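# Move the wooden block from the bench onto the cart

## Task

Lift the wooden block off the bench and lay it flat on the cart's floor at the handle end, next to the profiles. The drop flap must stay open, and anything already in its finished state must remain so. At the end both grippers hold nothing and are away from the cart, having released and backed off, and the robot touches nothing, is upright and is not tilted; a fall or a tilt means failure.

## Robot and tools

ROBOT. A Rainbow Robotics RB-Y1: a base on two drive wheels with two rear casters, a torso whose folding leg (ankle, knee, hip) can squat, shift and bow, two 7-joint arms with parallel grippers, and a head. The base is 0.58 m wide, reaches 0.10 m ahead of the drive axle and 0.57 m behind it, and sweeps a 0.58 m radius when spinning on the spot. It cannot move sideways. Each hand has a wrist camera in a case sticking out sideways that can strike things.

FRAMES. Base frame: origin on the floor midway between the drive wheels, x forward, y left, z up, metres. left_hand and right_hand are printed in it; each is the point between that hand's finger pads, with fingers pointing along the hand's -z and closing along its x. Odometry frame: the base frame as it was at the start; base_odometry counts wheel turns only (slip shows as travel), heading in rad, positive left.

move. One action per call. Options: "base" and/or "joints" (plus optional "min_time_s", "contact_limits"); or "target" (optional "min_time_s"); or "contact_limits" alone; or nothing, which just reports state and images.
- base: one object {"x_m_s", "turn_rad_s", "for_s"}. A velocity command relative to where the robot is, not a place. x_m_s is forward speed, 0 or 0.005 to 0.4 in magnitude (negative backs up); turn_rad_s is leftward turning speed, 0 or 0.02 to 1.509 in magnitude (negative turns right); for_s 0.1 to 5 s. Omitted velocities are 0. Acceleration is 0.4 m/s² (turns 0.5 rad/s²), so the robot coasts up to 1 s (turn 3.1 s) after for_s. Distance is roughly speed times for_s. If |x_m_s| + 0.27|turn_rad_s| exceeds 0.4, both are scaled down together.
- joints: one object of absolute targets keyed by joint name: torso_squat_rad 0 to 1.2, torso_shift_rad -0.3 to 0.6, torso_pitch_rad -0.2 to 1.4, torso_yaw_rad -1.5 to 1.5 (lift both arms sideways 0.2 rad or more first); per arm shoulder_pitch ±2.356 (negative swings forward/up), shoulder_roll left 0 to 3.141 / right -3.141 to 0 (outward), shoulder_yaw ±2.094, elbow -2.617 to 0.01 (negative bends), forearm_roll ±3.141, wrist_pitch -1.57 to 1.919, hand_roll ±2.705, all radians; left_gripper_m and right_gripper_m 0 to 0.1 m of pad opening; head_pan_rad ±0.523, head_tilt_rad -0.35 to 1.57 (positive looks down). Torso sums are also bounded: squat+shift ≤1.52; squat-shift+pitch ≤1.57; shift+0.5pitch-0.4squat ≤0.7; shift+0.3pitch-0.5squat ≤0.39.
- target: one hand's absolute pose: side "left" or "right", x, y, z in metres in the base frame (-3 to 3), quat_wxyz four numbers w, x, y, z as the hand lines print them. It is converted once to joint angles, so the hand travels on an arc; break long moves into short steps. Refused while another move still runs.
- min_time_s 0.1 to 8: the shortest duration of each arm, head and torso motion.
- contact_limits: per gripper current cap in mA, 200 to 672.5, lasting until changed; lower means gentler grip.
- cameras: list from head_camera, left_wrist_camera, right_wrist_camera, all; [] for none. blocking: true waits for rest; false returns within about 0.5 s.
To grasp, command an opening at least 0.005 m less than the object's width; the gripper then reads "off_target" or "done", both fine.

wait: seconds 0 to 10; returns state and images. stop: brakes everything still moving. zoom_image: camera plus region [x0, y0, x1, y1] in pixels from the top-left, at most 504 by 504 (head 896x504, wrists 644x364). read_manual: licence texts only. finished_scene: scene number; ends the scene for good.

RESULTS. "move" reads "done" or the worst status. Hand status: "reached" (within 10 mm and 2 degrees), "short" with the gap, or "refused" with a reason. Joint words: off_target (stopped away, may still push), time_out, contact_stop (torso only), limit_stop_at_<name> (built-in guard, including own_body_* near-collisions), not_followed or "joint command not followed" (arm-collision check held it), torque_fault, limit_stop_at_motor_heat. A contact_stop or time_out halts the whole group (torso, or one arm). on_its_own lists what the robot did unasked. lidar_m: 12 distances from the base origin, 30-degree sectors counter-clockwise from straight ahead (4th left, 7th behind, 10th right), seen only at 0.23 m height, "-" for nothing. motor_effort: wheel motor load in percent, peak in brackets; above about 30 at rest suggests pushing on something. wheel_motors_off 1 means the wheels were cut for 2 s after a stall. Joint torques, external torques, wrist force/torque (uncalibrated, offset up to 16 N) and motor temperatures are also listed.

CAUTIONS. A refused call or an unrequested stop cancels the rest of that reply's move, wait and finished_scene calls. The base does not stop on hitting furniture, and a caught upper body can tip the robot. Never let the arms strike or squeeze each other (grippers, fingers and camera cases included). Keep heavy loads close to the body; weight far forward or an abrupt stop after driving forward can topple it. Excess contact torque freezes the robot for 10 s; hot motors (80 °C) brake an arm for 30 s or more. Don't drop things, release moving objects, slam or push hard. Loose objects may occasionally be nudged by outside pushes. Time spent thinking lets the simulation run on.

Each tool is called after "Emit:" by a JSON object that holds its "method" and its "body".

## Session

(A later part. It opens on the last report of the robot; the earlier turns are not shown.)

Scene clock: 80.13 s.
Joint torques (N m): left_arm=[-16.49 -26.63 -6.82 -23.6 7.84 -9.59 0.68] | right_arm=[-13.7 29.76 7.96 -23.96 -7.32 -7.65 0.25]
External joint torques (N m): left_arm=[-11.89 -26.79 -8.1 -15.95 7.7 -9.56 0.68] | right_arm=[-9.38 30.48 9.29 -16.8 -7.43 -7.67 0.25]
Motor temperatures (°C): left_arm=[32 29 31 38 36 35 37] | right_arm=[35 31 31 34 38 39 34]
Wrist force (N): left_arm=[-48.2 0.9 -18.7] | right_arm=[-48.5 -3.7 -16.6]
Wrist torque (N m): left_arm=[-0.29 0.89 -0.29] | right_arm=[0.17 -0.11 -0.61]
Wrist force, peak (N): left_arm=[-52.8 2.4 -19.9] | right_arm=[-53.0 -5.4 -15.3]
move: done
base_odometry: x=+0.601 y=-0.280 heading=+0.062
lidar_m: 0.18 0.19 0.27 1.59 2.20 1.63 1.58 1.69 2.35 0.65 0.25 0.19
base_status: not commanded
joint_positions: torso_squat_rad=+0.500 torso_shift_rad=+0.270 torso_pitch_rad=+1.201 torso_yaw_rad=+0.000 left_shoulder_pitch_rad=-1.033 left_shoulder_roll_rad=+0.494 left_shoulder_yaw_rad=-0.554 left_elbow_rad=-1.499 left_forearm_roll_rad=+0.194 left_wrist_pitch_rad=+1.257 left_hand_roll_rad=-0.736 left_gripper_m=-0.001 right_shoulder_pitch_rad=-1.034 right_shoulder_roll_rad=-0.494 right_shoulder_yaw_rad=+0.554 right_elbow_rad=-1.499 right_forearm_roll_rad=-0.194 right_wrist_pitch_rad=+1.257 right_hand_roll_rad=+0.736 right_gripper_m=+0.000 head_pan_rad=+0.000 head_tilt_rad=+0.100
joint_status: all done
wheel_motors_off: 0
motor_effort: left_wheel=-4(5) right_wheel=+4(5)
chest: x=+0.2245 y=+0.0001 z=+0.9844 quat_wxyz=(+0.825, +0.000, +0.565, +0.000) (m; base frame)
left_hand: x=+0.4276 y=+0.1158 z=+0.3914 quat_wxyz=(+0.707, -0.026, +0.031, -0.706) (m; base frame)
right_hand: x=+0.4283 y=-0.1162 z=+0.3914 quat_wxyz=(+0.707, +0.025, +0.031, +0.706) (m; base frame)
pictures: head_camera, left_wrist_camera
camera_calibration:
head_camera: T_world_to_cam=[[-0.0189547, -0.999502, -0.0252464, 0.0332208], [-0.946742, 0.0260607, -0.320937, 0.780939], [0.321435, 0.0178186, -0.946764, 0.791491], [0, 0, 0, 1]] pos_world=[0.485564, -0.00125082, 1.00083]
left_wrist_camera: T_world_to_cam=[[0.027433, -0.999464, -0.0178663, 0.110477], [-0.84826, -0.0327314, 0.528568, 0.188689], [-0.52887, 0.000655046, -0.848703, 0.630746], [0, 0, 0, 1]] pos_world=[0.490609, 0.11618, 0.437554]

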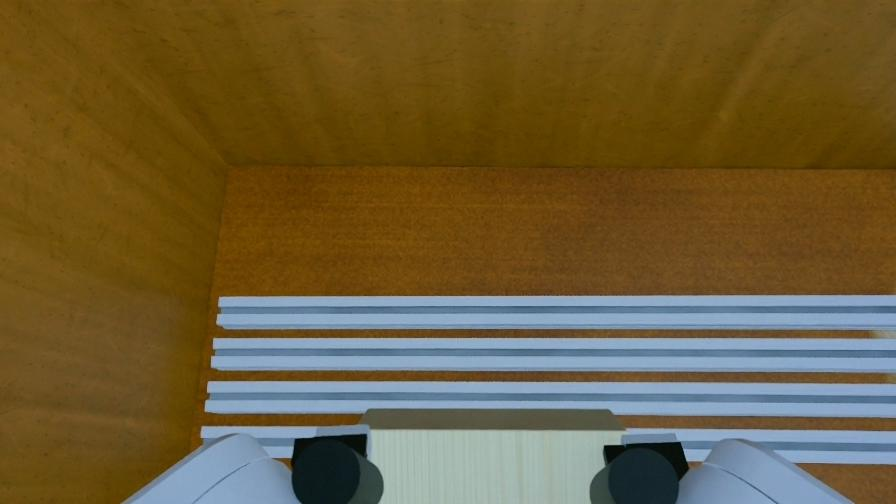

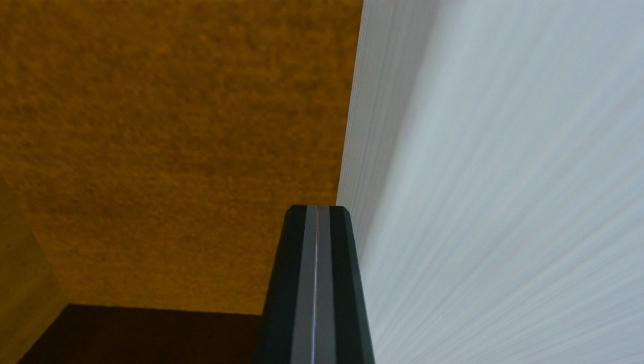

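Emit:
{"method": "move", "body": {"base": {"x_m_s":-0.06,"for_s":0.5}, "joints": {"left_shoulder_pitch_rad":-1.017,"left_shoulder_roll_rad":0.442,"left_shoulder_yaw_rad":-0.603,"left_elbow_rad":-1.322,"left_forearm_roll_rad":0.075,"left_wrist_pitch_rad":1.030,"left_hand_roll_rad":-0.673,"right_shoulder_pitch_rad":-1.017,"right_shoulder_roll_rad":-0.442,"right_shoulder_yaw_rad":0.603,"right_elbow_rad":-1.322,"right_forearm_roll_rad":-0.075,"right_wrist_pitch_rad":1.030,"right_hand_roll_rad":0.673}, "min_time_s": 1, "cameras": ["head_camera","left_wrist_camera","right_wrist_camera"]}}

Scene clock: 86.63 s.
Joint torques (N m): left_arm=[-4.72 -26.4 -10.64 -13.75 7.3 -7.8 0.58] | right_arm=[-4.1 30.52 10.98 -15.31 -6.81 -7.26 0.34]
External joint torques (N m): left_arm=[-1.17 -25.92 -11.36 -6.81 7.28 -7.66 0.58] | right_arm=[-0.8 30.59 11.77 -8.83 -7.02 -7.19 0.35]
Motor temperatures (°C): left_arm=[32 29 31 39 36 36 37] | right_arm=[35 31 31 34 38 39 34]
Wrist force (N): left_arm=[-47.3 9.7 18.1] | right_arm=[-52.2 -7.5 18.6]
Wrist torque (N m): left_arm=[-0.52 -0.13 -0.37] | right_arm=[-0.25 -0.99 -0.79]
Wrist force, peak (N): left_arm=[-61.4 1.2 -16.6] | right_arm=[-61.3 -3.6 -17.2]
move: done
base_odometry: x=+0.571 y=-0.282 heading=+0.062
lidar_m: 0.20 0.22 0.31 4.44 2.16 1.61 1.55 1.65 2.31 0.76 0.30 0.22
base_status: done (sent for 0.5 of 0.5 s)
joint_positions: torso_squat_rad=+0.500 torso_shift_rad=+0.269 torso_pitch_rad=+1.198 torso_yaw_rad=+0.000 left_shoulder_pitch_rad=-1.017 left_shoulder_roll_rad=+0.448 left_shoulder_yaw_rad=-0.600 left_elbow_rad=-1.320 left_forearm_roll_rad=+0.073 left_wrist_pitch_rad=+1.032 left_hand_roll_rad=-0.673 left_gripper_m=-0.001 right_shoulder_pitch_rad=-1.017 right_shoulder_roll_rad=-0.450 right_shoulder_yaw_rad=+0.600 right_elbow_rad=-1.320 right_forearm_roll_rad=-0.073 right_wrist_pitch_rad=+1.032 right_hand_roll_rad=+0.673 right_gripper_m=+0.000 head_pan_rad=+0.000 head_tilt_rad=+0.100
joint_status: all done
wheel_motors_off: 0
motor_effort: left_wheel=-5(31) right_wheel=+0(21)
chest: x=+0.2236 y=+0.0001 z=+0.9853 quat_wxyz=(+0.826, +0.000, +0.564, +0.000) (m; base frame)
left_hand: x=+0.4139 y=+0.1165 z=+0.3527 quat_wxyz=(+0.707, +0.004, +0.001, -0.707) (m; base frame)
right_hand: x=+0.4140 y=-0.1174 z=+0.3526 quat_wxyz=(+0.708, -0.004, +0.002, +0.707) (m; base frame)
pictures: head_camera, left_wrist_camera, right_wrist_camera
camera_calibration:
head_camera: T_world_to_cam=[[-0.018914, -0.999503, -0.0252062, 0.0331847], [-0.945823, 0.0260599, -0.323634, 0.782789], [0.32413, 0.0177194, -0.945846, 0.791187], [0, 0, 0, 1]] pos_world=[0.48456, -0.00125058, 1.00252]
left_wrist_camera: T_world_to_cam=[[0.0279252, -0.999486, -0.015727, 0.10987], [-0.889316, -0.032025, 0.45617, 0.239992], [-0.45644, 0.0012476, -0.889753, 0.575101], [0, 0, 0, 1]] pos_world=[0.47286, 0.116782, 0.403949]
right_wrist_camera: T_world_to_cam=[[0.0278395, -0.999459, -0.0175212, -0.123975], [-0.86297, -0.0328763, 0.504184, 0.202649], [-0.504487, 0.00108409, -0.863418, 0.585583], [0, 0, 0, 1]] pos_world=[0.47375, -0.11788, 0.401258]

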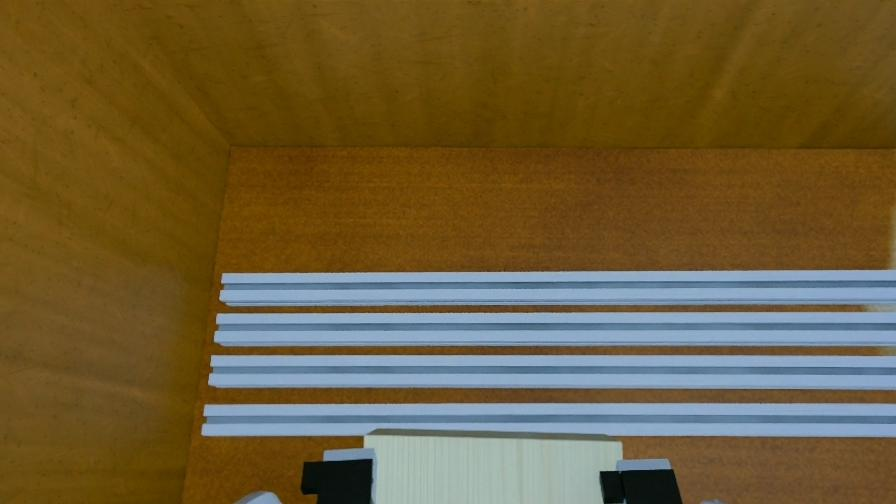

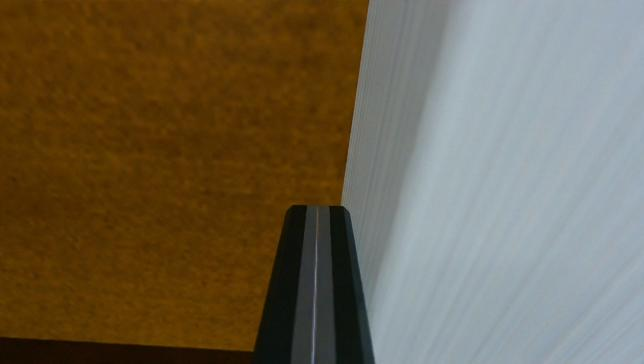

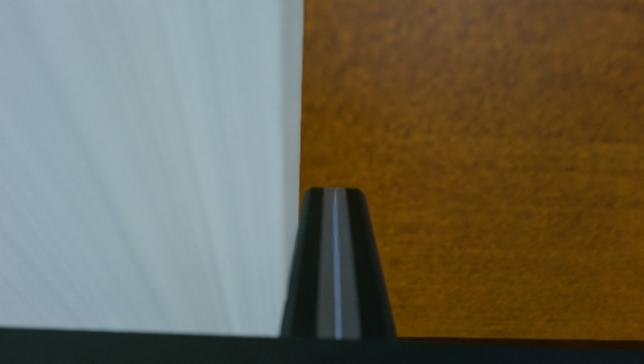

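Emit:
{"method": "move", "body": {"base": {"x_m_s":-0.05,"for_s":0.2}, "joints": {"left_shoulder_pitch_rad":-1.046,"left_shoulder_roll_rad":0.424,"left_shoulder_yaw_rad":-0.604,"left_elbow_rad":-1.228,"left_forearm_roll_rad":0.075,"left_wrist_pitch_rad":0.972,"left_hand_roll_rad":-0.678,"right_shoulder_pitch_rad":-1.046,"right_shoulder_roll_rad":-0.424,"right_shoulder_yaw_rad":0.604,"right_elbow_rad":-1.228,"right_forearm_roll_rad":-0.075,"right_wrist_pitch_rad":0.972,"right_hand_roll_rad":0.678}, "min_time_s": 1, "cameras": ["head_camera","left_wrist_camera"]}}

Scene clock: 91.10 s.
Joint torques (N m): left_arm=[-10.94 -25.98 -7.61 -15.94 5.57 -9.19 0.23] | right_arm=[-3.61 22.21 8.44 7.9 -3.78 -11.58 0.76]
External joint torques (N m): left_arm=[-7.03 -25.44 -8.35 -9.33 5.56 -9.06 0.23] | right_arm=[0.12 22.19 9.23 14.12 -3.99 -11.49 0.76]
Motor temperatures (°C): left_arm=[32 29 31 38 36 35 37] | right_arm=[35 32 31 34 38 39 34]
Wrist force (N): left_arm=[-48.6 0.5 19.7] | right_arm=[-67.1 24.4 174.6]
Wrist torque (N m): left_arm=[-0.65 -0.60 -0.52] | right_arm=[-1.76 -3.57 -0.57]
Wrist force, peak (N): left_arm=[-58.6 11.9 24.1] | right_arm=[-67.9 24.8 178.2]
move: done
base_odometry: x=+0.561 y=-0.283 heading=+0.062
lidar_m: 0.22 0.23 0.33 4.49 2.15 1.60 1.54 1.65 2.30 0.79 0.30 0.24
base_status: done (sent for 0.2 of 0.2 s)
joint_positions: torso_squat_rad=+0.501 torso_shift_rad=+0.267 torso_pitch_rad=+1.193 torso_yaw_rad=-0.001 left_shoulder_pitch_rad=-1.044 left_shoulder_roll_rad=+0.430 left_shoulder_yaw_rad=-0.602 left_elbow_rad=-1.226 left_forearm_roll_rad=+0.074 left_wrist_pitch_rad=+0.974 left_hand_roll_rad=-0.678 left_gripper_m=-0.001 right_shoulder_pitch_rad=-1.046 right_shoulder_roll_rad=-0.429 right_shoulder_yaw_rad=+0.602 right_elbow_rad=-1.232 right_forearm_roll_rad=-0.074 right_wrist_pitch_rad=+0.975 right_hand_roll_rad=+0.678 right_gripper_m=-0.001 head_pan_rad=+0.000 head_tilt_rad=+0.100
joint_status: all done
wheel_motors_off: 0
motor_effort: left_wheel=+1(30) right_wheel=+5(24)
chest: x=+0.2217 y=+0.0002 z=+0.9869 quat_wxyz=(+0.827, +0.000, +0.562, +0.000) (m; base frame)
left_hand: x=+0.4154 y=+0.1189 z=+0.3415 quat_wxyz=(+0.707, +0.007, +0.001, -0.707) (m; base frame)
right_hand: x=+0.4175 y=-0.1172 z=+0.3432 quat_wxyz=(+0.708, -0.007, -0.002, +0.707) (m; base frame)
pictures: head_camera, left_wrist_camera
camera_calibration:
head_camera: T_world_to_cam=[[-0.0190779, -0.999519, -0.0244391, 0.0326269], [-0.94428, 0.0260461, -0.328113, 0.785547], [0.328591, 0.0168177, -0.944322, 0.790783], [0, 0, 0, 1]] pos_world=[0.482553, -0.00114835, 1.0053]
left_wrist_camera: T_world_to_cam=[[0.0274426, -0.999434, -0.0194816, 0.113563], [-0.891387, -0.0332869, 0.45202, 0.248914], [-0.452412, 0.00496105, -0.891795, 0.56431], [0, 0, 0, 1]] pos_world=[0.474063, 0.118985, 0.392947]

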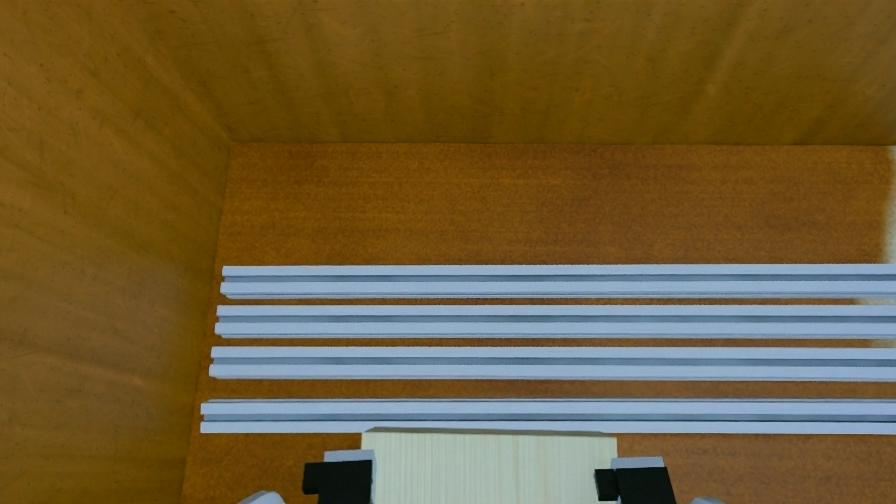

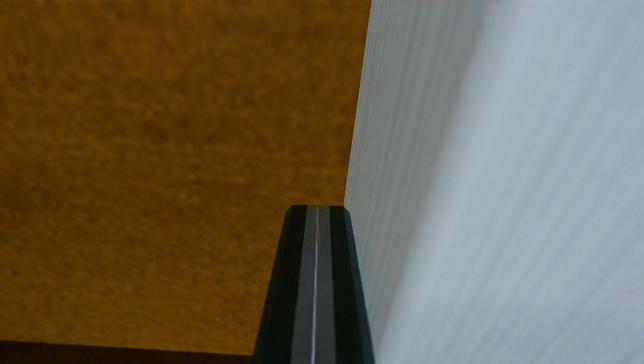

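Emit:
{"method": "move", "body": {"joints": {"torso_squat_rad":0.44,"torso_shift_rad":0.24}, "min_time_s": 1, "cameras": ["head_camera","left_wrist_camera","right_wrist_camera"]}}

Scene clock: 93.97 s.
Joint torques (N m): left_arm=[-7.21 -21.89 -5.86 -17.68 5.85 -5.07 0.35] | right_arm=[-5.22 20.93 5.98 -15.14 -4.04 -3.92 0.56]
External joint torques (N m): left_arm=[-3.48 -21.29 -6.54 -11.11 5.83 -4.94 0.34] | right_arm=[-1.71 20.84 6.7 -9 -4.24 -3.84 0.56]
Motor temperatures (°C): left_arm=[32 29 31 38 36 35 37] | right_arm=[35 32 31 34 38 40 34]
Wrist force (N): left_arm=[-30.0 12.3 -21.5] | right_arm=[-26.7 -5.5 -13.9]
Wrist torque (N m): left_arm=[-0.24 0.63 -0.11] | right_arm=[0.10 -0.22 -0.45]
Wrist force, peak (N): left_arm=[-49.4 0.6 21.2] | right_arm=[-66.9 24.1 176.2]
move: done
base_odometry: x=+0.562 y=-0.283 heading=+0.062
lidar_m: 0.21 0.24 0.32 4.50 2.13 1.59 1.55 1.64 2.29 0.79 0.31 0.23
base_status: not commanded
joint_positions: torso_squat_rad=+0.440 torso_shift_rad=+0.240 torso_pitch_rad=+1.200 torso_yaw_rad=+0.000 left_shoulder_pitch_rad=-1.045 left_shoulder_roll_rad=+0.429 left_shoulder_yaw_rad=-0.602 left_elbow_rad=-1.225 left_forearm_roll_rad=+0.074 left_wrist_pitch_rad=+0.973 left_hand_roll_rad=-0.678 left_gripper_m=+0.000 right_shoulder_pitch_rad=-1.046 right_shoulder_roll_rad=-0.429 right_shoulder_yaw_rad=+0.602 right_elbow_rad=-1.226 right_forearm_roll_rad=-0.074 right_wrist_pitch_rad=+0.973 right_hand_roll_rad=+0.678 right_gripper_m=+0.000 head_pan_rad=+0.000 head_tilt_rad=+0.100
joint_status: all done
wheel_motors_off: 0
motor_effort: left_wheel=-7(10) right_wheel=-1(6)
chest: x=+0.2111 y=+0.0001 z=+1.0077 quat_wxyz=(+0.825, +0.000, +0.565, +0.000) (m; base frame)
left_hand: x=+0.4005 y=+0.1186 z=+0.3611 quat_wxyz=(+0.707, +0.004, +0.003, -0.707) (m; base frame)
right_hand: x=+0.4008 y=-0.1180 z=+0.3613 quat_wxyz=(+0.707, -0.004, +0.003, +0.707) (m; base frame)
pictures: head_camera, left_wrist_camera, right_wrist_camera
camera_calibration:
head_camera: T_world_to_cam=[[-0.0188818, -0.999506, -0.0251295, 0.0335014], [-0.94658, 0.0259631, -0.321423, 0.776085], [0.321917, 0.0177181, -0.946602, 0.817588], [0, 0, 0, 1]] pos_world=[0.472064, -0.00115086, 1.02422]
left_wrist_camera: T_world_to_cam=[[0.0272935, -0.99945, -0.0188461, 0.113846], [-0.888559, -0.0328936, 0.457581, 0.22361], [-0.457949, 0.00425691, -0.888968, 0.57643], [0, 0, 0, 1]] pos_world=[0.459559, 0.118684, 0.412254]
right_wrist_camera: T_world_to_cam=[[0.0282518, -0.999456, -0.0169985, -0.124368], [-0.862324, -0.0329692, 0.505283, 0.186315], [-0.505568, 0.00038304, -0.862786, 0.586605], [0, 0, 0, 1]] pos_world=[0.460747, -0.118382, 0.409859]

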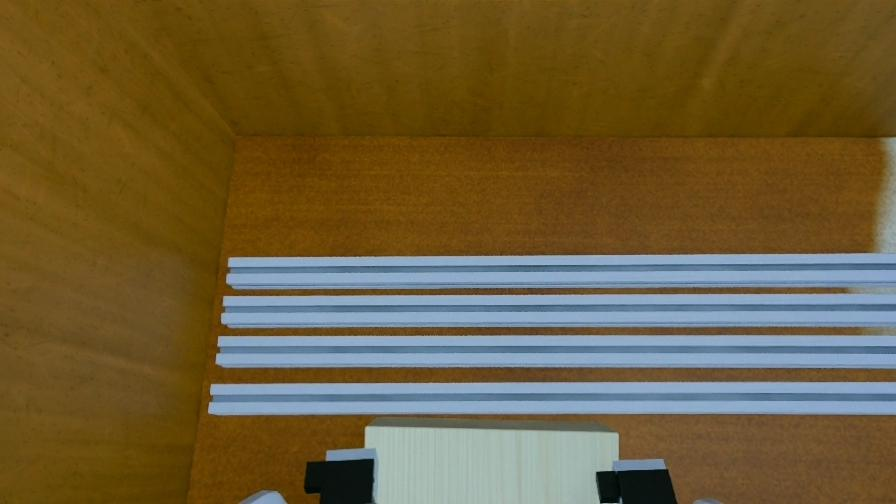

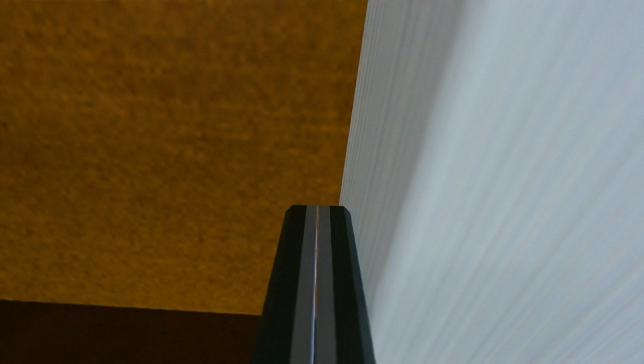

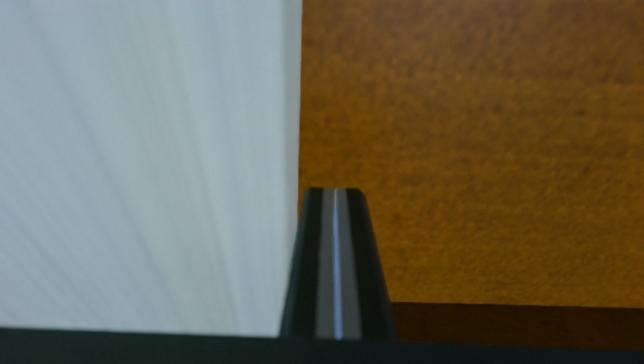

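Emit:
{"method": "move", "body": {"base": {"x_m_s":-0.05,"for_s":0.267}, "cameras": []}}

Emit:
{"method": "move", "body": {"joints": {"torso_squat_rad":0.49,"torso_shift_rad":0.265}, "min_time_s": 1, "cameras": ["head_camera","left_wrist_camera"]}}

Scene clock: 97.80 s.
Joint torques (N m): left_arm=[-5 -20.12 -6.19 -15.62 5.72 -4.47 0.28] | right_arm=[-4.4 18.77 5.49 -13.7 -4.41 -3.4 0.6]
External joint torques (N m): left_arm=[-1.25 -19.51 -6.87 -9.03 5.69 -4.34 0.28] | right_arm=[-0.87 18.67 6.22 -7.55 -4.61 -3.32 0.6]
Motor temperatures (°C): left_arm=[31 29 31 38 36 35 37] | right_arm=[35 32 31 34 38 39 34]
Wrist force (N): left_arm=[-27.4 11.4 -17.2] | right_arm=[-26.1 -8.3 -7.4]
Wrist torque (N m): left_arm=[0.03 0.80 -0.12] | right_arm=[-0.14 0.27 -0.41]
Wrist force, peak (N): left_arm=[-31.3 11.5 -20.6] | right_arm=[-27.3 -5.5 -14.2]
move: done
base_odometry: x=+0.548 y=-0.284 heading=+0.062
lidar_m: 0.23 0.25 0.35 4.54 2.13 1.58 1.53 1.62 2.27 0.86 0.33 0.25
base_status: done (sent for 0.27 of 0.27 s)
joint_positions: torso_squat_rad=+0.440 torso_shift_rad=+0.240 torso_pitch_rad=+1.200 torso_yaw_rad=+0.000 left_shoulder_pitch_rad=-1.046 left_shoulder_roll_rad=+0.429 left_shoulder_yaw_rad=-0.602 left_elbow_rad=-1.226 left_forearm_roll_rad=+0.074 left_wrist_pitch_rad=+0.973 left_hand_roll_rad=-0.678 left_gripper_m=+0.000 right_shoulder_pitch_rad=-1.046 right_shoulder_roll_rad=-0.429 right_shoulder_yaw_rad=+0.602 right_elbow_rad=-1.226 right_forearm_roll_rad=-0.074 right_wrist_pitch_rad=+0.973 right_hand_roll_rad=+0.678 right_gripper_m=+0.000 head_pan_rad=+0.000 head_tilt_rad=+0.100
joint_status: not commanded
wheel_motors_off: 0
motor_effort: left_wheel=-6(31) right_wheel=-4(28)
chest: x=+0.2110 y=+0.0001 z=+1.0078 quat_wxyz=(+0.825, +0.000, +0.565, +0.000) (m; base frame)
left_hand: x=+0.4010 y=+0.1180 z=+0.3615 quat_wxyz=(+0.707, +0.004, +0.002, -0.707) (m; base frame)
right_hand: x=+0.4011 y=-0.1175 z=+0.3616 quat_wxyz=(+0.707, -0.004, +0.002, +0.707) (m; base frame)
pictures: none
No camera images: "cameras" was empty.

Scene clock: 99.10 s.
Joint torques (N m): left_arm=[-11.27 -19.17 -4.55 -15.03 3.73 -7.41 0.25] | right_arm=[-11.86 18.26 4.08 -15.76 -2.76 -6.63 0.56]
External joint torques (N m): left_arm=[-7.53 -18.56 -5.23 -8.45 3.71 -7.28 0.25] | right_arm=[-8.36 18.16 4.8 -9.62 -2.96 -6.56 0.56]
Motor temperatures (°C): left_arm=[31 29 31 38 36 35 37] | right_arm=[35 32 31 34 38 39 34]
Wrist force (N): left_arm=[-33.2 -3.2 7.2] | right_arm=[-33.2 8.5 7.4]
Wrist torque (N m): left_arm=[-0.45 0.04 -0.32] | right_arm=[-0.28 -0.33 -0.38]
Wrist force, peak (N): left_arm=[-33.7 -3.7 9.3] | right_arm=[-34.0 9.0 9.2]
move: done
base_odometry: x=+0.548 y=-0.284 heading=+0.062
lidar_m: 0.23 0.25 0.36 4.57 2.12 1.59 1.53 1.63 2.26 0.86 0.34 0.25
base_status: not commanded
joint_positions: torso_squat_rad=+0.490 torso_shift_rad=+0.265 torso_pitch_rad=+1.199 torso_yaw_rad=+0.000 left_shoulder_pitch_rad=-1.044 left_shoulder_roll_rad=+0.429 left_shoulder_yaw_rad=-0.603 left_elbow_rad=-1.226 left_forearm_roll_rad=+0.074 left_wrist_pitch_rad=+0.974 left_hand_roll_rad=-0.678 left_gripper_m=+0.000 right_shoulder_pitch_rad=-1.044 right_shoulder_roll_rad=-0.428 right_shoulder_yaw_rad=+0.603 right_elbow_rad=-1.226 right_forearm_roll_rad=-0.074 right_wrist_pitch_rad=+0.974 right_hand_roll_rad=+0.678 right_gripper_m=+0.000 head_pan_rad=+0.000 head_tilt_rad=+0.100
joint_status: all done
wheel_motors_off: 0
motor_effort: left_wheel=+2(6) right_wheel=+2(5)
chest: x=+0.2218 y=+0.0001 z=+0.9890 quat_wxyz=(+0.826, +0.000, +0.564, +0.000) (m; base frame)
left_hand: x=+0.4111 y=+0.1182 z=+0.3427 quat_wxyz=(+0.707, +0.004, +0.003, -0.707) (m; base frame)
right_hand: x=+0.4108 y=-0.1180 z=+0.3426 quat_wxyz=(+0.707, -0.004, +0.003, +0.707) (m; base frame)
pictures: head_camera, left_wrist_camera
camera_calibration:
head_camera: T_world_to_cam=[[-0.0188172, -0.999504, -0.0252468, 0.0333299], [-0.946204, 0.0259606, -0.322529, 0.781259], [0.323024, 0.0178195, -0.946223, 0.795901], [0, 0, 0, 1]] pos_world=[0.482762, -0.00115112, 1.00592]
left_wrist_camera: T_world_to_cam=[[0.0274775, -0.999455, -0.0182785, 0.112498], [-0.888389, -0.0327987, 0.457919, 0.241256], [-0.458269, 0.00365595, -0.888806, 0.564998], [0, 0, 0, 1]] pos_world=[0.470159, 0.118284, 0.393754]

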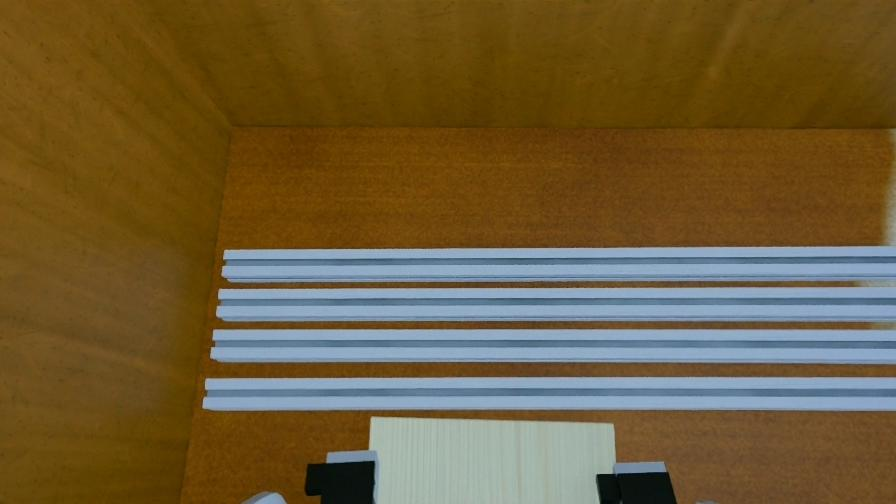

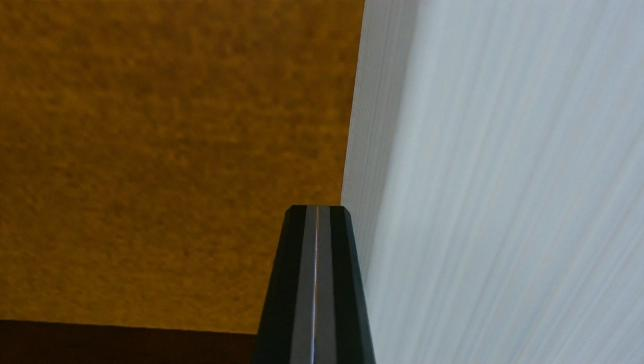

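Emit:
{"method": "move", "body": {"joints": {"torso_squat_rad":0.51,"torso_shift_rad":0.265}, "min_time_s": 1, "cameras": ["head_camera"]}}

Scene clock: 101.40 s.
Joint torques (N m): left_arm=[-8.63 -20.29 -5.23 -14.45 4.69 -7.1 0.35] | right_arm=[-10.02 20.09 3.97 -15.14 -3.6 -6.2 0.54]
External joint torques (N m): left_arm=[-4.86 -19.69 -5.91 -7.86 4.67 -6.97 0.35] | right_arm=[-6.5 20.01 4.69 -8.99 -3.79 -6.13 0.54]
Motor temperatures (°C): left_arm=[31 29 31 38 36 35 37] | right_arm=[35 32 31 34 37 39 34]
Wrist force (N): left_arm=[-35.5 4.3 11.8] | right_arm=[-37.1 0.8 12.8]
Wrist torque (N m): left_arm=[-0.50 -0.12 -0.31] | right_arm=[-0.28 -0.66 -0.53]
Wrist force, peak (N): left_arm=[-35.9 4.8 12.0] | right_arm=[-37.3 0.3 13.1]
move: done
base_odometry: x=+0.548 y=-0.284 heading=+0.062
lidar_m: 0.23 0.24 0.35 4.54 2.11 1.58 1.54 1.63 2.28 0.85 0.33 0.24
base_status: not commanded
joint_positions: torso_squat_rad=+0.510 torso_shift_rad=+0.264 torso_pitch_rad=+1.198 torso_yaw_rad=+0.000 left_shoulder_pitch_rad=-1.045 left_shoulder_roll_rad=+0.429 left_shoulder_yaw_rad=-0.602 left_elbow_rad=-1.226 left_forearm_roll_rad=+0.074 left_wrist_pitch_rad=+0.974 left_hand_roll_rad=-0.678 left_gripper_m=+0.000 right_shoulder_pitch_rad=-1.044 right_shoulder_roll_rad=-0.429 right_shoulder_yaw_rad=+0.603 right_elbow_rad=-1.226 right_forearm_roll_rad=-0.074 right_wrist_pitch_rad=+0.974 right_hand_roll_rad=+0.678 right_gripper_m=+0.000 head_pan_rad=+0.000 head_tilt_rad=+0.100
joint_status: all done
wheel_motors_off: 0
motor_effort: left_wheel=+0(2) right_wheel=+4(5)
chest: x=+0.2199 y=+0.0001 z=+0.9827 quat_wxyz=(+0.826, +0.000, +0.564, +0.000) (m; base frame)
left_hand: x=+0.4102 y=+0.1181 z=+0.3366 quat_wxyz=(+0.707, +0.004, +0.002, -0.707) (m; base frame)
right_hand: x=+0.4098 y=-0.1182 z=+0.3365 quat_wxyz=(+0.707, -0.004, +0.003, +0.707) (m; base frame)
pictures: head_camera
camera_calibration:
head_camera: T_world_to_cam=[[-0.0187986, -0.999504, -0.0252594, 0.0331419], [-0.945969, 0.02596, -0.323217, 0.777973], [0.323713, 0.0178186, -0.945988, 0.790206], [0, 0, 0, 1]] pos_world=[0.480761, -0.00115112, 0.999817]

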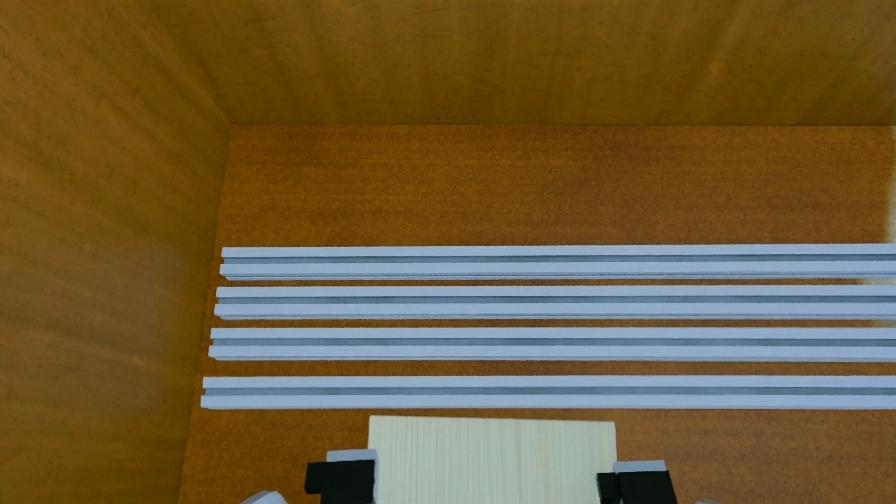

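Emit:
{"method": "move", "body": {"joints": {"torso_squat_rad":0.545,"torso_shift_rad":0.27}, "min_time_s": 1.2, "cameras": ["head_camera","left_wrist_camera"]}}

Scene clock: 104.00 s.
Joint torques (N m): left_arm=[-13.09 -21.48 -4.64 -19.36 4.5 -6.66 0.3] | right_arm=[-11.11 19.94 3.83 -8.93 -2.55 -7.61 0.5]
External joint torques (N m): left_arm=[-9.05 -20.94 -5.41 -12.72 4.49 -6.52 0.3] | right_arm=[-7.32 19.98 4.65 -2.73 -2.76 -7.52 0.5]
Motor temperatures (°C): left_arm=[31 29 31 38 36 35 37] | right_arm=[35 32 31 34 37 39 34]
Wrist force (N): left_arm=[-33.5 2.6 -21.5] | right_arm=[-42.6 11.2 54.9]
Wrist torque (N m): left_arm=[-0.08 -0.07 -0.30] | right_arm=[-0.42 -1.64 -0.43]
Wrist force, peak (N): left_arm=[-47.7 3.3 17.1] | right_arm=[-69.2 41.5 189.3]
move: contact_stop
base_odometry: x=+0.548 y=-0.284 heading=+0.062
lidar_m: 0.23 0.25 0.34 4.54 2.12 1.58 1.53 1.62 2.27 0.86 0.34 0.24
base_status: not commanded
joint_positions: torso_squat_rad=+0.545 torso_shift_rad=+0.264 torso_pitch_rad=+1.187 torso_yaw_rad=-0.002 left_shoulder_pitch_rad=-1.044 left_shoulder_roll_rad=+0.429 left_shoulder_yaw_rad=-0.602 left_elbow_rad=-1.225 left_forearm_roll_rad=+0.074 left_wrist_pitch_rad=+0.974 left_hand_roll_rad=-0.678 left_gripper_m=+0.000 right_shoulder_pitch_rad=-1.044 right_shoulder_roll_rad=-0.429 right_shoulder_yaw_rad=+0.603 right_elbow_rad=-1.227 right_forearm_roll_rad=-0.074 right_wrist_pitch_rad=+0.974 right_hand_roll_rad=+0.678 right_gripper_m=+0.000 head_pan_rad=+0.000 head_tilt_rad=+0.100
joint_status: torso_squat_rad contact_stop (moved +0.035 of +0.035); torso_shift_rad contact_stop (moved +0.000 of +0.006)
wheel_motors_off: 0
motor_effort: left_wheel=-2(9) right_wheel=+6(15)
chest: x=+0.2150 y=+0.0002 z=+0.9742 quat_wxyz=(+0.829, -0.001, +0.559, -0.001) (m; base frame)
left_hand: x=+0.4121 y=+0.1177 z=+0.3297 quat_wxyz=(+0.707, +0.008, -0.001, -0.707) (m; base frame)
right_hand: x=+0.4126 y=-0.1190 z=+0.3307 quat_wxyz=(+0.708, -0.009, -0.001, +0.707) (m; base frame)
pictures: head_camera, left_wrist_camera
camera_calibration:
head_camera: T_world_to_cam=[[-0.0192354, -0.999536, -0.0236188, 0.0313894], [-0.94207, 0.0260314, -0.334404, 0.780707], [0.334864, 0.0158182, -0.942134, 0.777452], [0, 0, 0, 1]] pos_world=[0.475744, -0.00124587, 0.994276]
left_wrist_camera: T_world_to_cam=[[0.0269377, -0.999485, -0.0174514, 0.111706], [-0.893778, -0.0319001, 0.447374, 0.253649], [-0.4477, 0.00354642, -0.894177, 0.551418], [0, 0, 0, 1]] pos_world=[0.470567, 0.117784, 0.381539]

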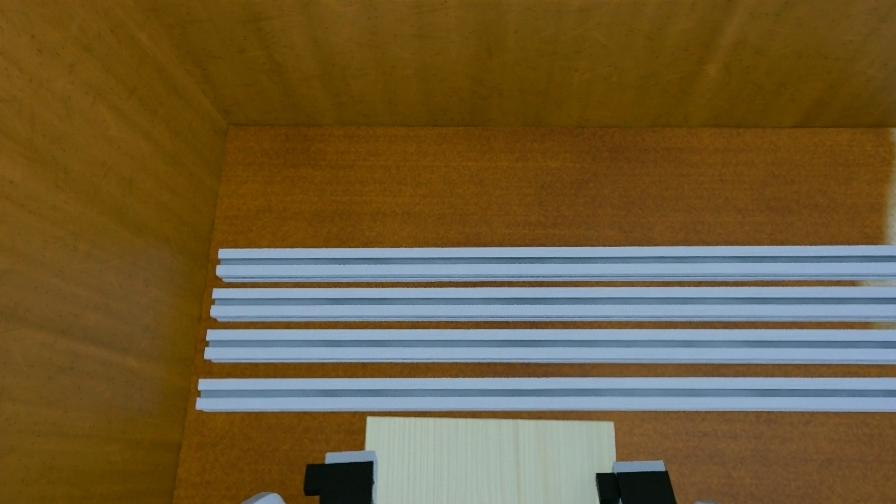

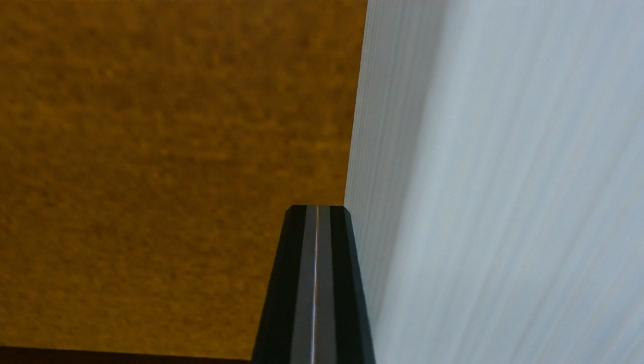

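Emit:
{"method": "move", "body": {"joints": {"torso_squat_rad":0.528,"torso_shift_rad":0.266,"torso_pitch_rad":1.19,"torso_yaw_rad":0}, "min_time_s": 0.8, "cameras": ["head_camera"]}}

Scene clock: 106.77 s.
Joint torques (N m): left_arm=[-12.7 -19.37 -4.13 -19.09 4 -6.23 0.27] | right_arm=[-10.69 19.89 3.93 -17.42 -3.07 -4.91 0.51]
External joint torques (N m): left_arm=[-8.78 -18.82 -4.87 -12.48 3.98 -6.09 0.27] | right_arm=[-7 19.87 4.71 -11.25 -3.27 -4.83 0.51]
Motor temperatures (°C): left_arm=[31 29 31 38 36 35 37] | right_arm=[34 32 31 34 37 39 34]
Wrist force (N): left_arm=[-29.3 0.0 -19.7] | right_arm=[-29.8 -0.7 -16.1]
Wrist torque (N m): left_arm=[-0.22 -0.02 -0.29] | right_arm=[0.06 -0.46 -0.48]
Wrist force, peak (N): left_arm=[-34.9 2.3 -21.1] | right_arm=[-42.6 11.1 56.9]
move: done
base_odometry: x=+0.548 y=-0.284 heading=+0.062
lidar_m: 0.23 0.24 0.35 4.55 2.13 1.58 1.53 1.63 2.27 0.86 0.34 0.25
base_status: not commanded
joint_positions: torso_squat_rad=+0.528 torso_shift_rad=+0.266 torso_pitch_rad=+1.191 torso_yaw_rad=+0.000 left_shoulder_pitch_rad=-1.044 left_shoulder_roll_rad=+0.429 left_shoulder_yaw_rad=-0.603 left_elbow_rad=-1.225 left_forearm_roll_rad=+0.074 left_wrist_pitch_rad=+0.973 left_hand_roll_rad=-0.678 left_gripper_m=+0.000 right_shoulder_pitch_rad=-1.044 right_shoulder_roll_rad=-0.429 right_shoulder_yaw_rad=+0.603 right_elbow_rad=-1.225 right_forearm_roll_rad=-0.074 right_wrist_pitch_rad=+0.973 right_hand_roll_rad=+0.678 right_gripper_m=+0.000 head_pan_rad=+0.000 head_tilt_rad=+0.100
joint_status: all done
wheel_motors_off: 0
motor_effort: left_wheel=-3(3) right_wheel=+4(8)
chest: x=+0.2185 y=+0.0001 z=+0.9786 quat_wxyz=(+0.828, +0.000, +0.561, +0.000) (m; base frame)
left_hand: x=+0.4128 y=+0.1185 z=+0.3336 quat_wxyz=(+0.707, +0.007, +0.000, -0.707) (m; base frame)
right_hand: x=+0.4131 y=-0.1184 z=+0.3338 quat_wxyz=(+0.707, -0.007, +0.000, +0.707) (m; base frame)
pictures: head_camera
camera_calibration:
head_camera: T_world_to_cam=[[-0.0186699, -0.999508, -0.025213, 0.0329523], [-0.943485, 0.0259579, -0.330396, 0.781829], [0.330888, 0.0176196, -0.943505, 0.782768], [0, 0, 0, 1]] pos_world=[0.47925, -0.00115063, 0.99769]

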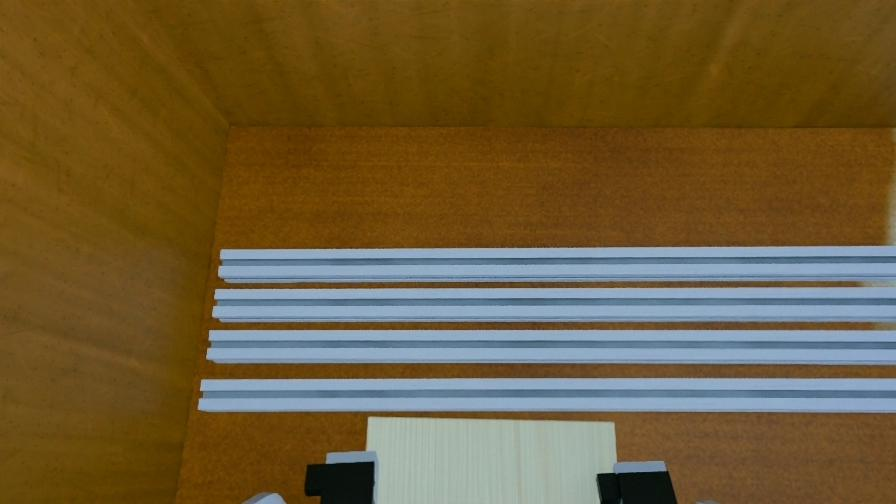

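Emit:
{"method": "move", "body": {"joints": {"torso_squat_rad":0.537}, "min_time_s": 0.6, "cameras": []}}

Emit:
{"method": "move", "body": {"joints": {"left_shoulder_pitch_rad":-1.0,"left_shoulder_roll_rad":0.53,"left_elbow_rad":-1.27,"left_wrist_pitch_rad":0.98,"right_shoulder_pitch_rad":-1.0,"right_shoulder_roll_rad":-0.53,"right_elbow_rad":-1.27,"right_wrist_pitch_rad":0.98}, "min_time_s": 1.5, "cameras": ["head_camera","left_wrist_camera","right_wrist_camera"]}}

Scene clock: 109.80 s.
Joint torques (N m): left_arm=[-12.61 -19.7 -4.34 -19.13 3.95 -6.19 0.27] | right_arm=[-10.86 20.05 4 -14.32 -3.04 -6.23 0.48]
External joint torques (N m): left_arm=[-8.65 -19.16 -5.09 -12.52 3.93 -6.05 0.27] | right_arm=[-7.13 20.03 4.8 -8.13 -3.25 -6.15 0.48]
Motor temperatures (°C): left_arm=[31 29 31 39 36 35 37] | right_arm=[34 32 31 34 37 39 34]
Wrist force (N): left_arm=[-32.6 0.9 -20.6] | right_arm=[-35.6 7.6 21.2]
Wrist torque (N m): left_arm=[-0.20 -0.06 -0.32] | right_arm=[-0.45 -0.93 -0.41]
Wrist force, peak (N): left_arm=[-33.2 0.5 -19.6] | right_arm=[-36.7 8.1 23.7]
move: done
base_odometry: x=+0.548 y=-0.284 heading=+0.062
lidar_m: 0.23 0.24 0.36 4.55 2.12 1.59 1.53 1.63 2.28 0.83 0.33 0.25
base_status: not commanded
joint_positions: torso_squat_rad=+0.537 torso_shift_rad=+0.266 torso_pitch_rad=+1.190 torso_yaw_rad=+0.000 left_shoulder_pitch_rad=-1.044 left_shoulder_roll_rad=+0.429 left_shoulder_yaw_rad=-0.603 left_elbow_rad=-1.225 left_forearm_roll_rad=+0.074 left_wrist_pitch_rad=+0.973 left_hand_roll_rad=-0.678 left_gripper_m=+0.000 right_shoulder_pitch_rad=-1.044 right_shoulder_roll_rad=-0.429 right_shoulder_yaw_rad=+0.603 right_elbow_rad=-1.226 right_forearm_roll_rad=-0.074 right_wrist_pitch_rad=+0.974 right_hand_roll_rad=+0.678 right_gripper_m=+0.000 head_pan_rad=+0.000 head_tilt_rad=+0.100
joint_status: all done
wheel_motors_off: 0
motor_effort: left_wheel=-3(4) right_wheel=+4(5)
chest: x=+0.2172 y=+0.0001 z=+0.9760 quat_wxyz=(+0.828, +0.000, +0.560, +0.000) (m; base frame)
left_hand: x=+0.4123 y=+0.1185 z=+0.3312 quat_wxyz=(+0.707, +0.007, +0.000, -0.707) (m; base frame)
right_hand: x=+0.4127 y=-0.1182 z=+0.3315 quat_wxyz=(+0.707, -0.007, +0.000, +0.707) (m; base frame)
pictures: none
No camera images: "cameras" was empty.

Scene clock: 111.60 s.
Joint torques (N m): left_arm=[-2.14 1.45 1.13 -6.62 0.23 0.05 0.23] | right_arm=[-0.92 -3.68 0.07 -6.65 -0.05 0.34 0.18]
External joint torques (N m): left_arm=[0.91 -0.26 -0.19 -0.46 0.3 0.08 0.23] | right_arm=[1.91 -1.48 1.43 -0.91 -0.34 0.31 0.19]
Motor temperatures (°C): left_arm=[31 29 31 38 36 35 37] | right_arm=[34 31 31 34 37 39 34]
Wrist force (N): left_arm=[1.5 0.8 -7.7] | right_arm=[0.0 1.1 -5.5]
Wrist torque (N m): left_arm=[-0.25 0.23 0.06] | right_arm=[-0.10 0.07 -0.06]
Wrist force, peak (N): left_arm=[-31.5 1.2 -19.5] | right_arm=[-36.0 7.1 20.5]
move: done
base_odometry: x=+0.548 y=-0.284 heading=+0.062
lidar_m: 0.23 0.25 0.36 4.55 2.12 1.59 1.53 1.61 2.27 0.85 0.32 0.25
base_status: not commanded
joint_positions: torso_squat_rad=+0.537 torso_shift_rad=+0.266 torso_pitch_rad=+1.190 torso_yaw_rad=+0.000 left_shoulder_pitch_rad=-1.000 left_shoulder_roll_rad=+0.530 left_shoulder_yaw_rad=-0.604 left_elbow_rad=-1.270 left_forearm_roll_rad=+0.075 left_wrist_pitch_rad=+0.980 left_hand_roll_rad=-0.678 left_gripper_m=+0.000 right_shoulder_pitch_rad=-1.000 right_shoulder_roll_rad=-0.530 right_shoulder_yaw_rad=+0.604 right_elbow_rad=-1.270 right_forearm_roll_rad=-0.075 right_wrist_pitch_rad=+0.980 right_hand_roll_rad=+0.678 right_gripper_m=+0.000 head_pan_rad=+0.000 head_tilt_rad=+0.100
joint_status: all done
wheel_motors_off: 0
motor_effort: left_wheel=-3(4) right_wheel=+4(6)
chest: x=+0.2173 y=+0.0001 z=+0.9759 quat_wxyz=(+0.828, +0.000, +0.560, +0.000) (m; base frame)
left_hand: x=+0.4122 y=+0.1760 z=+0.3299 quat_wxyz=(+0.700, +0.038, +0.024, -0.713) (m; base frame)
right_hand: x=+0.4123 y=-0.1758 z=+0.3300 quat_wxyz=(+0.700, -0.038, +0.024, +0.713) (m; base frame)
pictures: head_camera, left_wrist_camera, right_wrist_camera
camera_calibration:
head_camera: T_world_to_cam=[[-0.0186143, -0.999506, -0.0253255, 0.0328537], [-0.943172, 0.0259594, -0.331289, 0.780704], [0.331783, 0.0177195, -0.943189, 0.780029], [0, 0, 0, 1]] pos_world=[0.478149, -0.00125088, 0.995186]
left_wrist_camera: T_world_to_cam=[[0.010003, -0.995398, -0.0953012, 0.201959], [-0.897443, -0.0509702, 0.438175, 0.263435], [-0.441016, 0.0811443, -0.893823, 0.534878], [0, 0, 0, 1]] pos_world=[0.470287, 0.171055, 0.381903]
right_wrist_camera: T_world_to_cam=[[0.0463589, -0.997027, 0.0615511, -0.215975], [-0.870705, -0.0101302, 0.491702, 0.222038], [-0.489616, -0.0763876, -0.868585, 0.547245], [0, 0, 0, 1]] pos_world=[0.471282, -0.171281, 0.379446]

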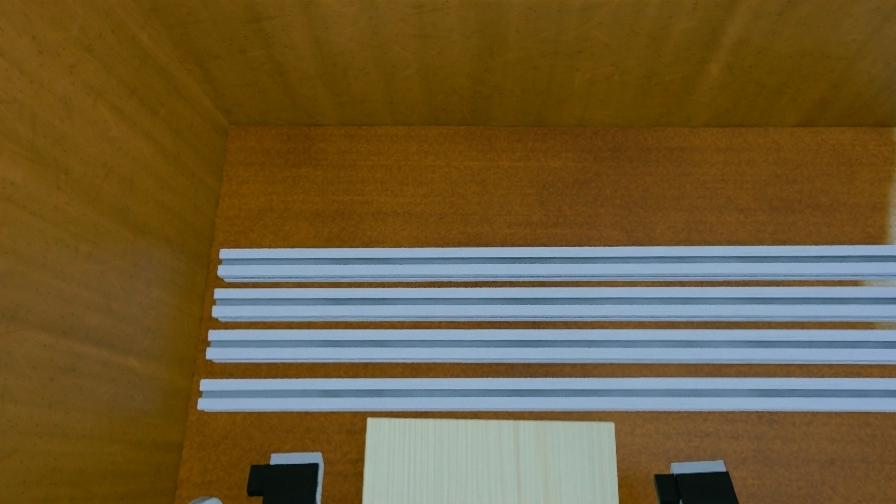

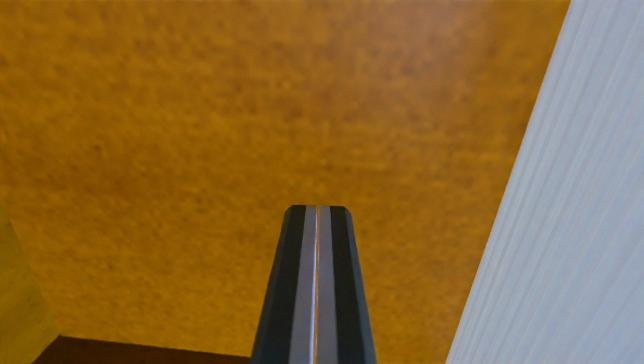

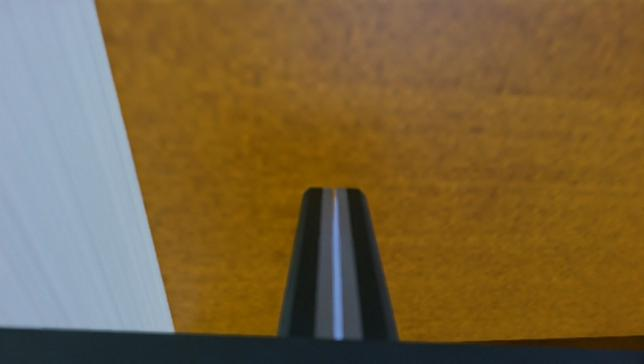

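Emit:
{"method": "move", "body": {"target": {"side":"left","x":0.40,"y":0.185,"z":0.56,"quat_wxyz":[0.707,0,0,-0.707]}, "cameras": []}}

Emit:
{"method": "move", "body": {"target": {"side":"left","x":0.18,"y":0.30,"z":0.74,"quat_wxyz":[0.707,0,0,-0.707]}, "cameras": ["head_camera"]}}

Emit:
{"method": "move", "body": {"target": {"side":"right","x":0.41,"y":-0.13,"z":0.33,"quat_wxyz":[0.707,0,0,0.707]}, "cameras": ["head_camera"]}}

Scene clock: 117.43 s.
Joint torques (N m): left_arm=[-0.59 3.77 4.43 -7.94 -0.04 -0.64 0.1] | right_arm=[-1.78 -2.1 -0.67 -6.08 -0.07 0.2 0.29]
External joint torques (N m): left_arm=[0.32 -0.85 1.7 0.58 -0.07 -0.5 0.1] | right_arm=[1.04 0.09 0.69 -0.34 -0.36 0.18 0.3]
Motor temperatures (°C): left_arm=[31 29 31 38 35 34 37] | right_arm=[34 31 31 33 37 39 34]
Wrist force (N): left_arm=[1.1 0.6 -7.8] | right_arm=[0.4 1.4 -5.3]
Wrist torque (N m): left_arm=[-0.22 0.22 0.05] | right_arm=[-0.15 0.10 -0.08]
Wrist force, peak (N): left_arm=[5.0 -0.7 -8.1] | right_arm=[0.0 0.9 -6.2]
move: done
base_odometry: x=+0.548 y=-0.284 heading=+0.062
lidar_m: 0.22 0.25 0.35 4.55 2.14 1.56 1.53 1.63 2.28 3.66 0.33 0.23
base_status: not commanded
joint_positions: torso_squat_rad=+0.537 torso_shift_rad=+0.266 torso_pitch_rad=+1.190 torso_yaw_rad=+0.000 left_shoulder_pitch_rad=-0.722 left_shoulder_roll_rad=+0.897 left_shoulder_yaw_rad=-0.433 left_elbow_rad=-2.432 left_forearm_roll_rad=+0.323 left_wrist_pitch_rad=+1.657 left_hand_roll_rad=-0.542 left_gripper_m=+0.000 right_shoulder_pitch_rad=-1.000 right_shoulder_roll_rad=-0.530 right_shoulder_yaw_rad=+0.604 right_elbow_rad=-1.270 right_forearm_roll_rad=-0.075 right_wrist_pitch_rad=+0.980 right_hand_roll_rad=+0.678 right_gripper_m=+0.000 head_pan_rad=+0.000 head_tilt_rad=+0.100
joint_status: all done
wheel_motors_off: 0
motor_effort: left_wheel=-5(24) right_wheel=+4(19)
chest: x=+0.2174 y=+0.0001 z=+0.9758 quat_wxyz=(+0.828, +0.000, +0.560, +0.000) (m; base frame)
left_hand: x=+0.3999 y=+0.1848 z=+0.5594 quat_wxyz=(+0.707, +0.000, +0.000, -0.708) (m; base frame)
left_hand_status: reached (checked arc, planned for 1.5 s): 1 mm and 0.1 deg off.
right_hand: x=+0.4122 y=-0.1760 z=+0.3299 quat_wxyz=(+0.700, -0.038, +0.024, +0.713) (m; base frame)
pictures: none
No camera images: "cameras" was empty.

Scene clock: 128.07 s.
Joint torques (N m): left_arm=[4.9 2.12 0.04 -7.65 1.32 -0.09 0.33] | right_arm=[-2.42 -1.86 -0.95 -5.81 0.16 0.1 0.19]
External joint torques (N m): left_arm=[0.45 -0.32 -0.57 1.19 0.3 0.14 0.35] | right_arm=[0.39 0.33 0.41 -0.08 -0.12 0.07 0.19]
External joint torques when the fault began: left_arm=[51.53 -3.34 -44.42 11.03 23.53 24.33 -0.96]
Motor temperatures (°C): left_arm=[31 29 31 38 35 34 37] | right_arm=[34 31 31 33 36 38 34]
Wrist force (N): left_arm=[-3.2 4.4 -6.6] | right_arm=[0.1 1.0 -5.2]
Wrist torque (N m): left_arm=[-0.65 -0.05 0.18] | right_arm=[-0.08 0.06 -0.10]
Wrist force, peak (N): left_arm=[-26.6 126.5 -0.6] | right_arm=[-1.5 1.6 -6.8]
move: torque_fault
TORQUE FAULT: left_wrist_pitch_rad reached its load limit. The robot stopped for 10 seconds, dropped its targets and accepts commands again. The stop added 9.3 s to the call.
base_odometry: x=+0.548 y=-0.284 heading=+0.062
lidar_m: 0.20 0.22 0.28 4.55 2.13 1.58 1.53 1.63 2.28 3.68 0.29 0.21
base_status: not commanded
joint_positions: torso_squat_rad=+0.537 torso_shift_rad=+0.266 torso_pitch_rad=+1.190 torso_yaw_rad=+0.000 left_shoulder_pitch_rad=-0.317 left_shoulder_roll_rad=+0.675 left_shoulder_yaw_rad=-0.195 left_elbow_rad=-2.482 left_forearm_roll_rad=+0.681 left_wrist_pitch_rad=+1.433 left_hand_roll_rad=-1.058 left_gripper_m=+0.000 right_shoulder_pitch_rad=-1.000 right_shoulder_roll_rad=-0.530 right_shoulder_yaw_rad=+0.604 right_elbow_rad=-1.270 right_forearm_roll_rad=-0.075 right_wrist_pitch_rad=+0.980 right_hand_roll_rad=+0.678 right_gripper_m=+0.000 head_pan_rad=+0.000 head_tilt_rad=+0.100
joint_status: left_shoulder_pitch_rad torque_fault (moved +0.405 of +1.845); left_shoulder_roll_rad torque_fault (moved -0.222 of -0.897); left_shoulder_yaw_rad torque_fault (moved +0.239 of +0.942); left_elbow_rad torque_fault (moved -0.050 of -0.185); left_forearm_roll_rad torque_fault (moved +0.359 of +1.459); left_wrist_pitch_rad torque_fault (moved -0.224 of -0.862); left_hand_roll_rad torque_fault (moved -0.516 of -2.163)
wheel_motors_off: 0
on_its_own: left_shoulder_pitch_rad is held at -0.317, not at your +1.123, since a torque_fault; left_shoulder_roll_rad is held at +0.675, not at your +0.000, since a torque_fault; left_shoulder_yaw_rad is held at -0.195, not at your +0.509, since a torque_fault; left_elbow_rad is held at -2.481, not at your -2.617, since a torque_fault; left_forearm_roll_rad is held at +0.682, not at your +1.782, since a torque_fault; left_wrist_pitch_rad is held at +1.433, not at your +0.795, since a torque_fault; left_hand_roll_rad is held at -1.058, not at your -2.705, since a torque_fault
motor_effort: left_wheel=-9(45) right_wheel=+8(19)
chest: x=+0.2174 y=+0.0001 z=+0.9758 quat_wxyz=(+0.828, +0.000, +0.560, +0.000) (m; base frame)
left_hand: x=+0.2883 y=+0.1239 z=+0.5802 quat_wxyz=(+0.639, -0.244, -0.078, -0.725) (m; base frame)
left_hand_status: short (checked arc, as near as the solve gets, planned for 2.2 s): torque_fault, 261 mm and 30.6 deg off.
right_hand: x=+0.4121 y=-0.1760 z=+0.3299 quat_wxyz=(+0.700, -0.038, +0.024, +0.713) (m; base frame)
pictures: head_camera
camera_calibration:
head_camera: T_world_to_cam=[[-0.0186773, -0.999502, -0.0254518, 0.0330071], [-0.943172, 0.0260607, -0.331283, 0.780664], [0.331781, 0.0178179, -0.943188, 0.779935], [0, 0, 0, 1]] pos_world=[0.478149, -0.00125082, 0.995086]

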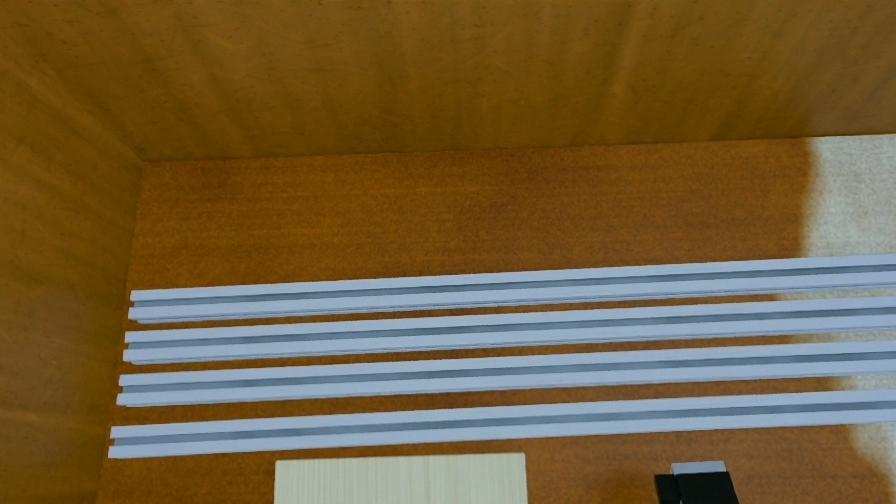

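not run: a stop that you did not command came earlier in this reply.


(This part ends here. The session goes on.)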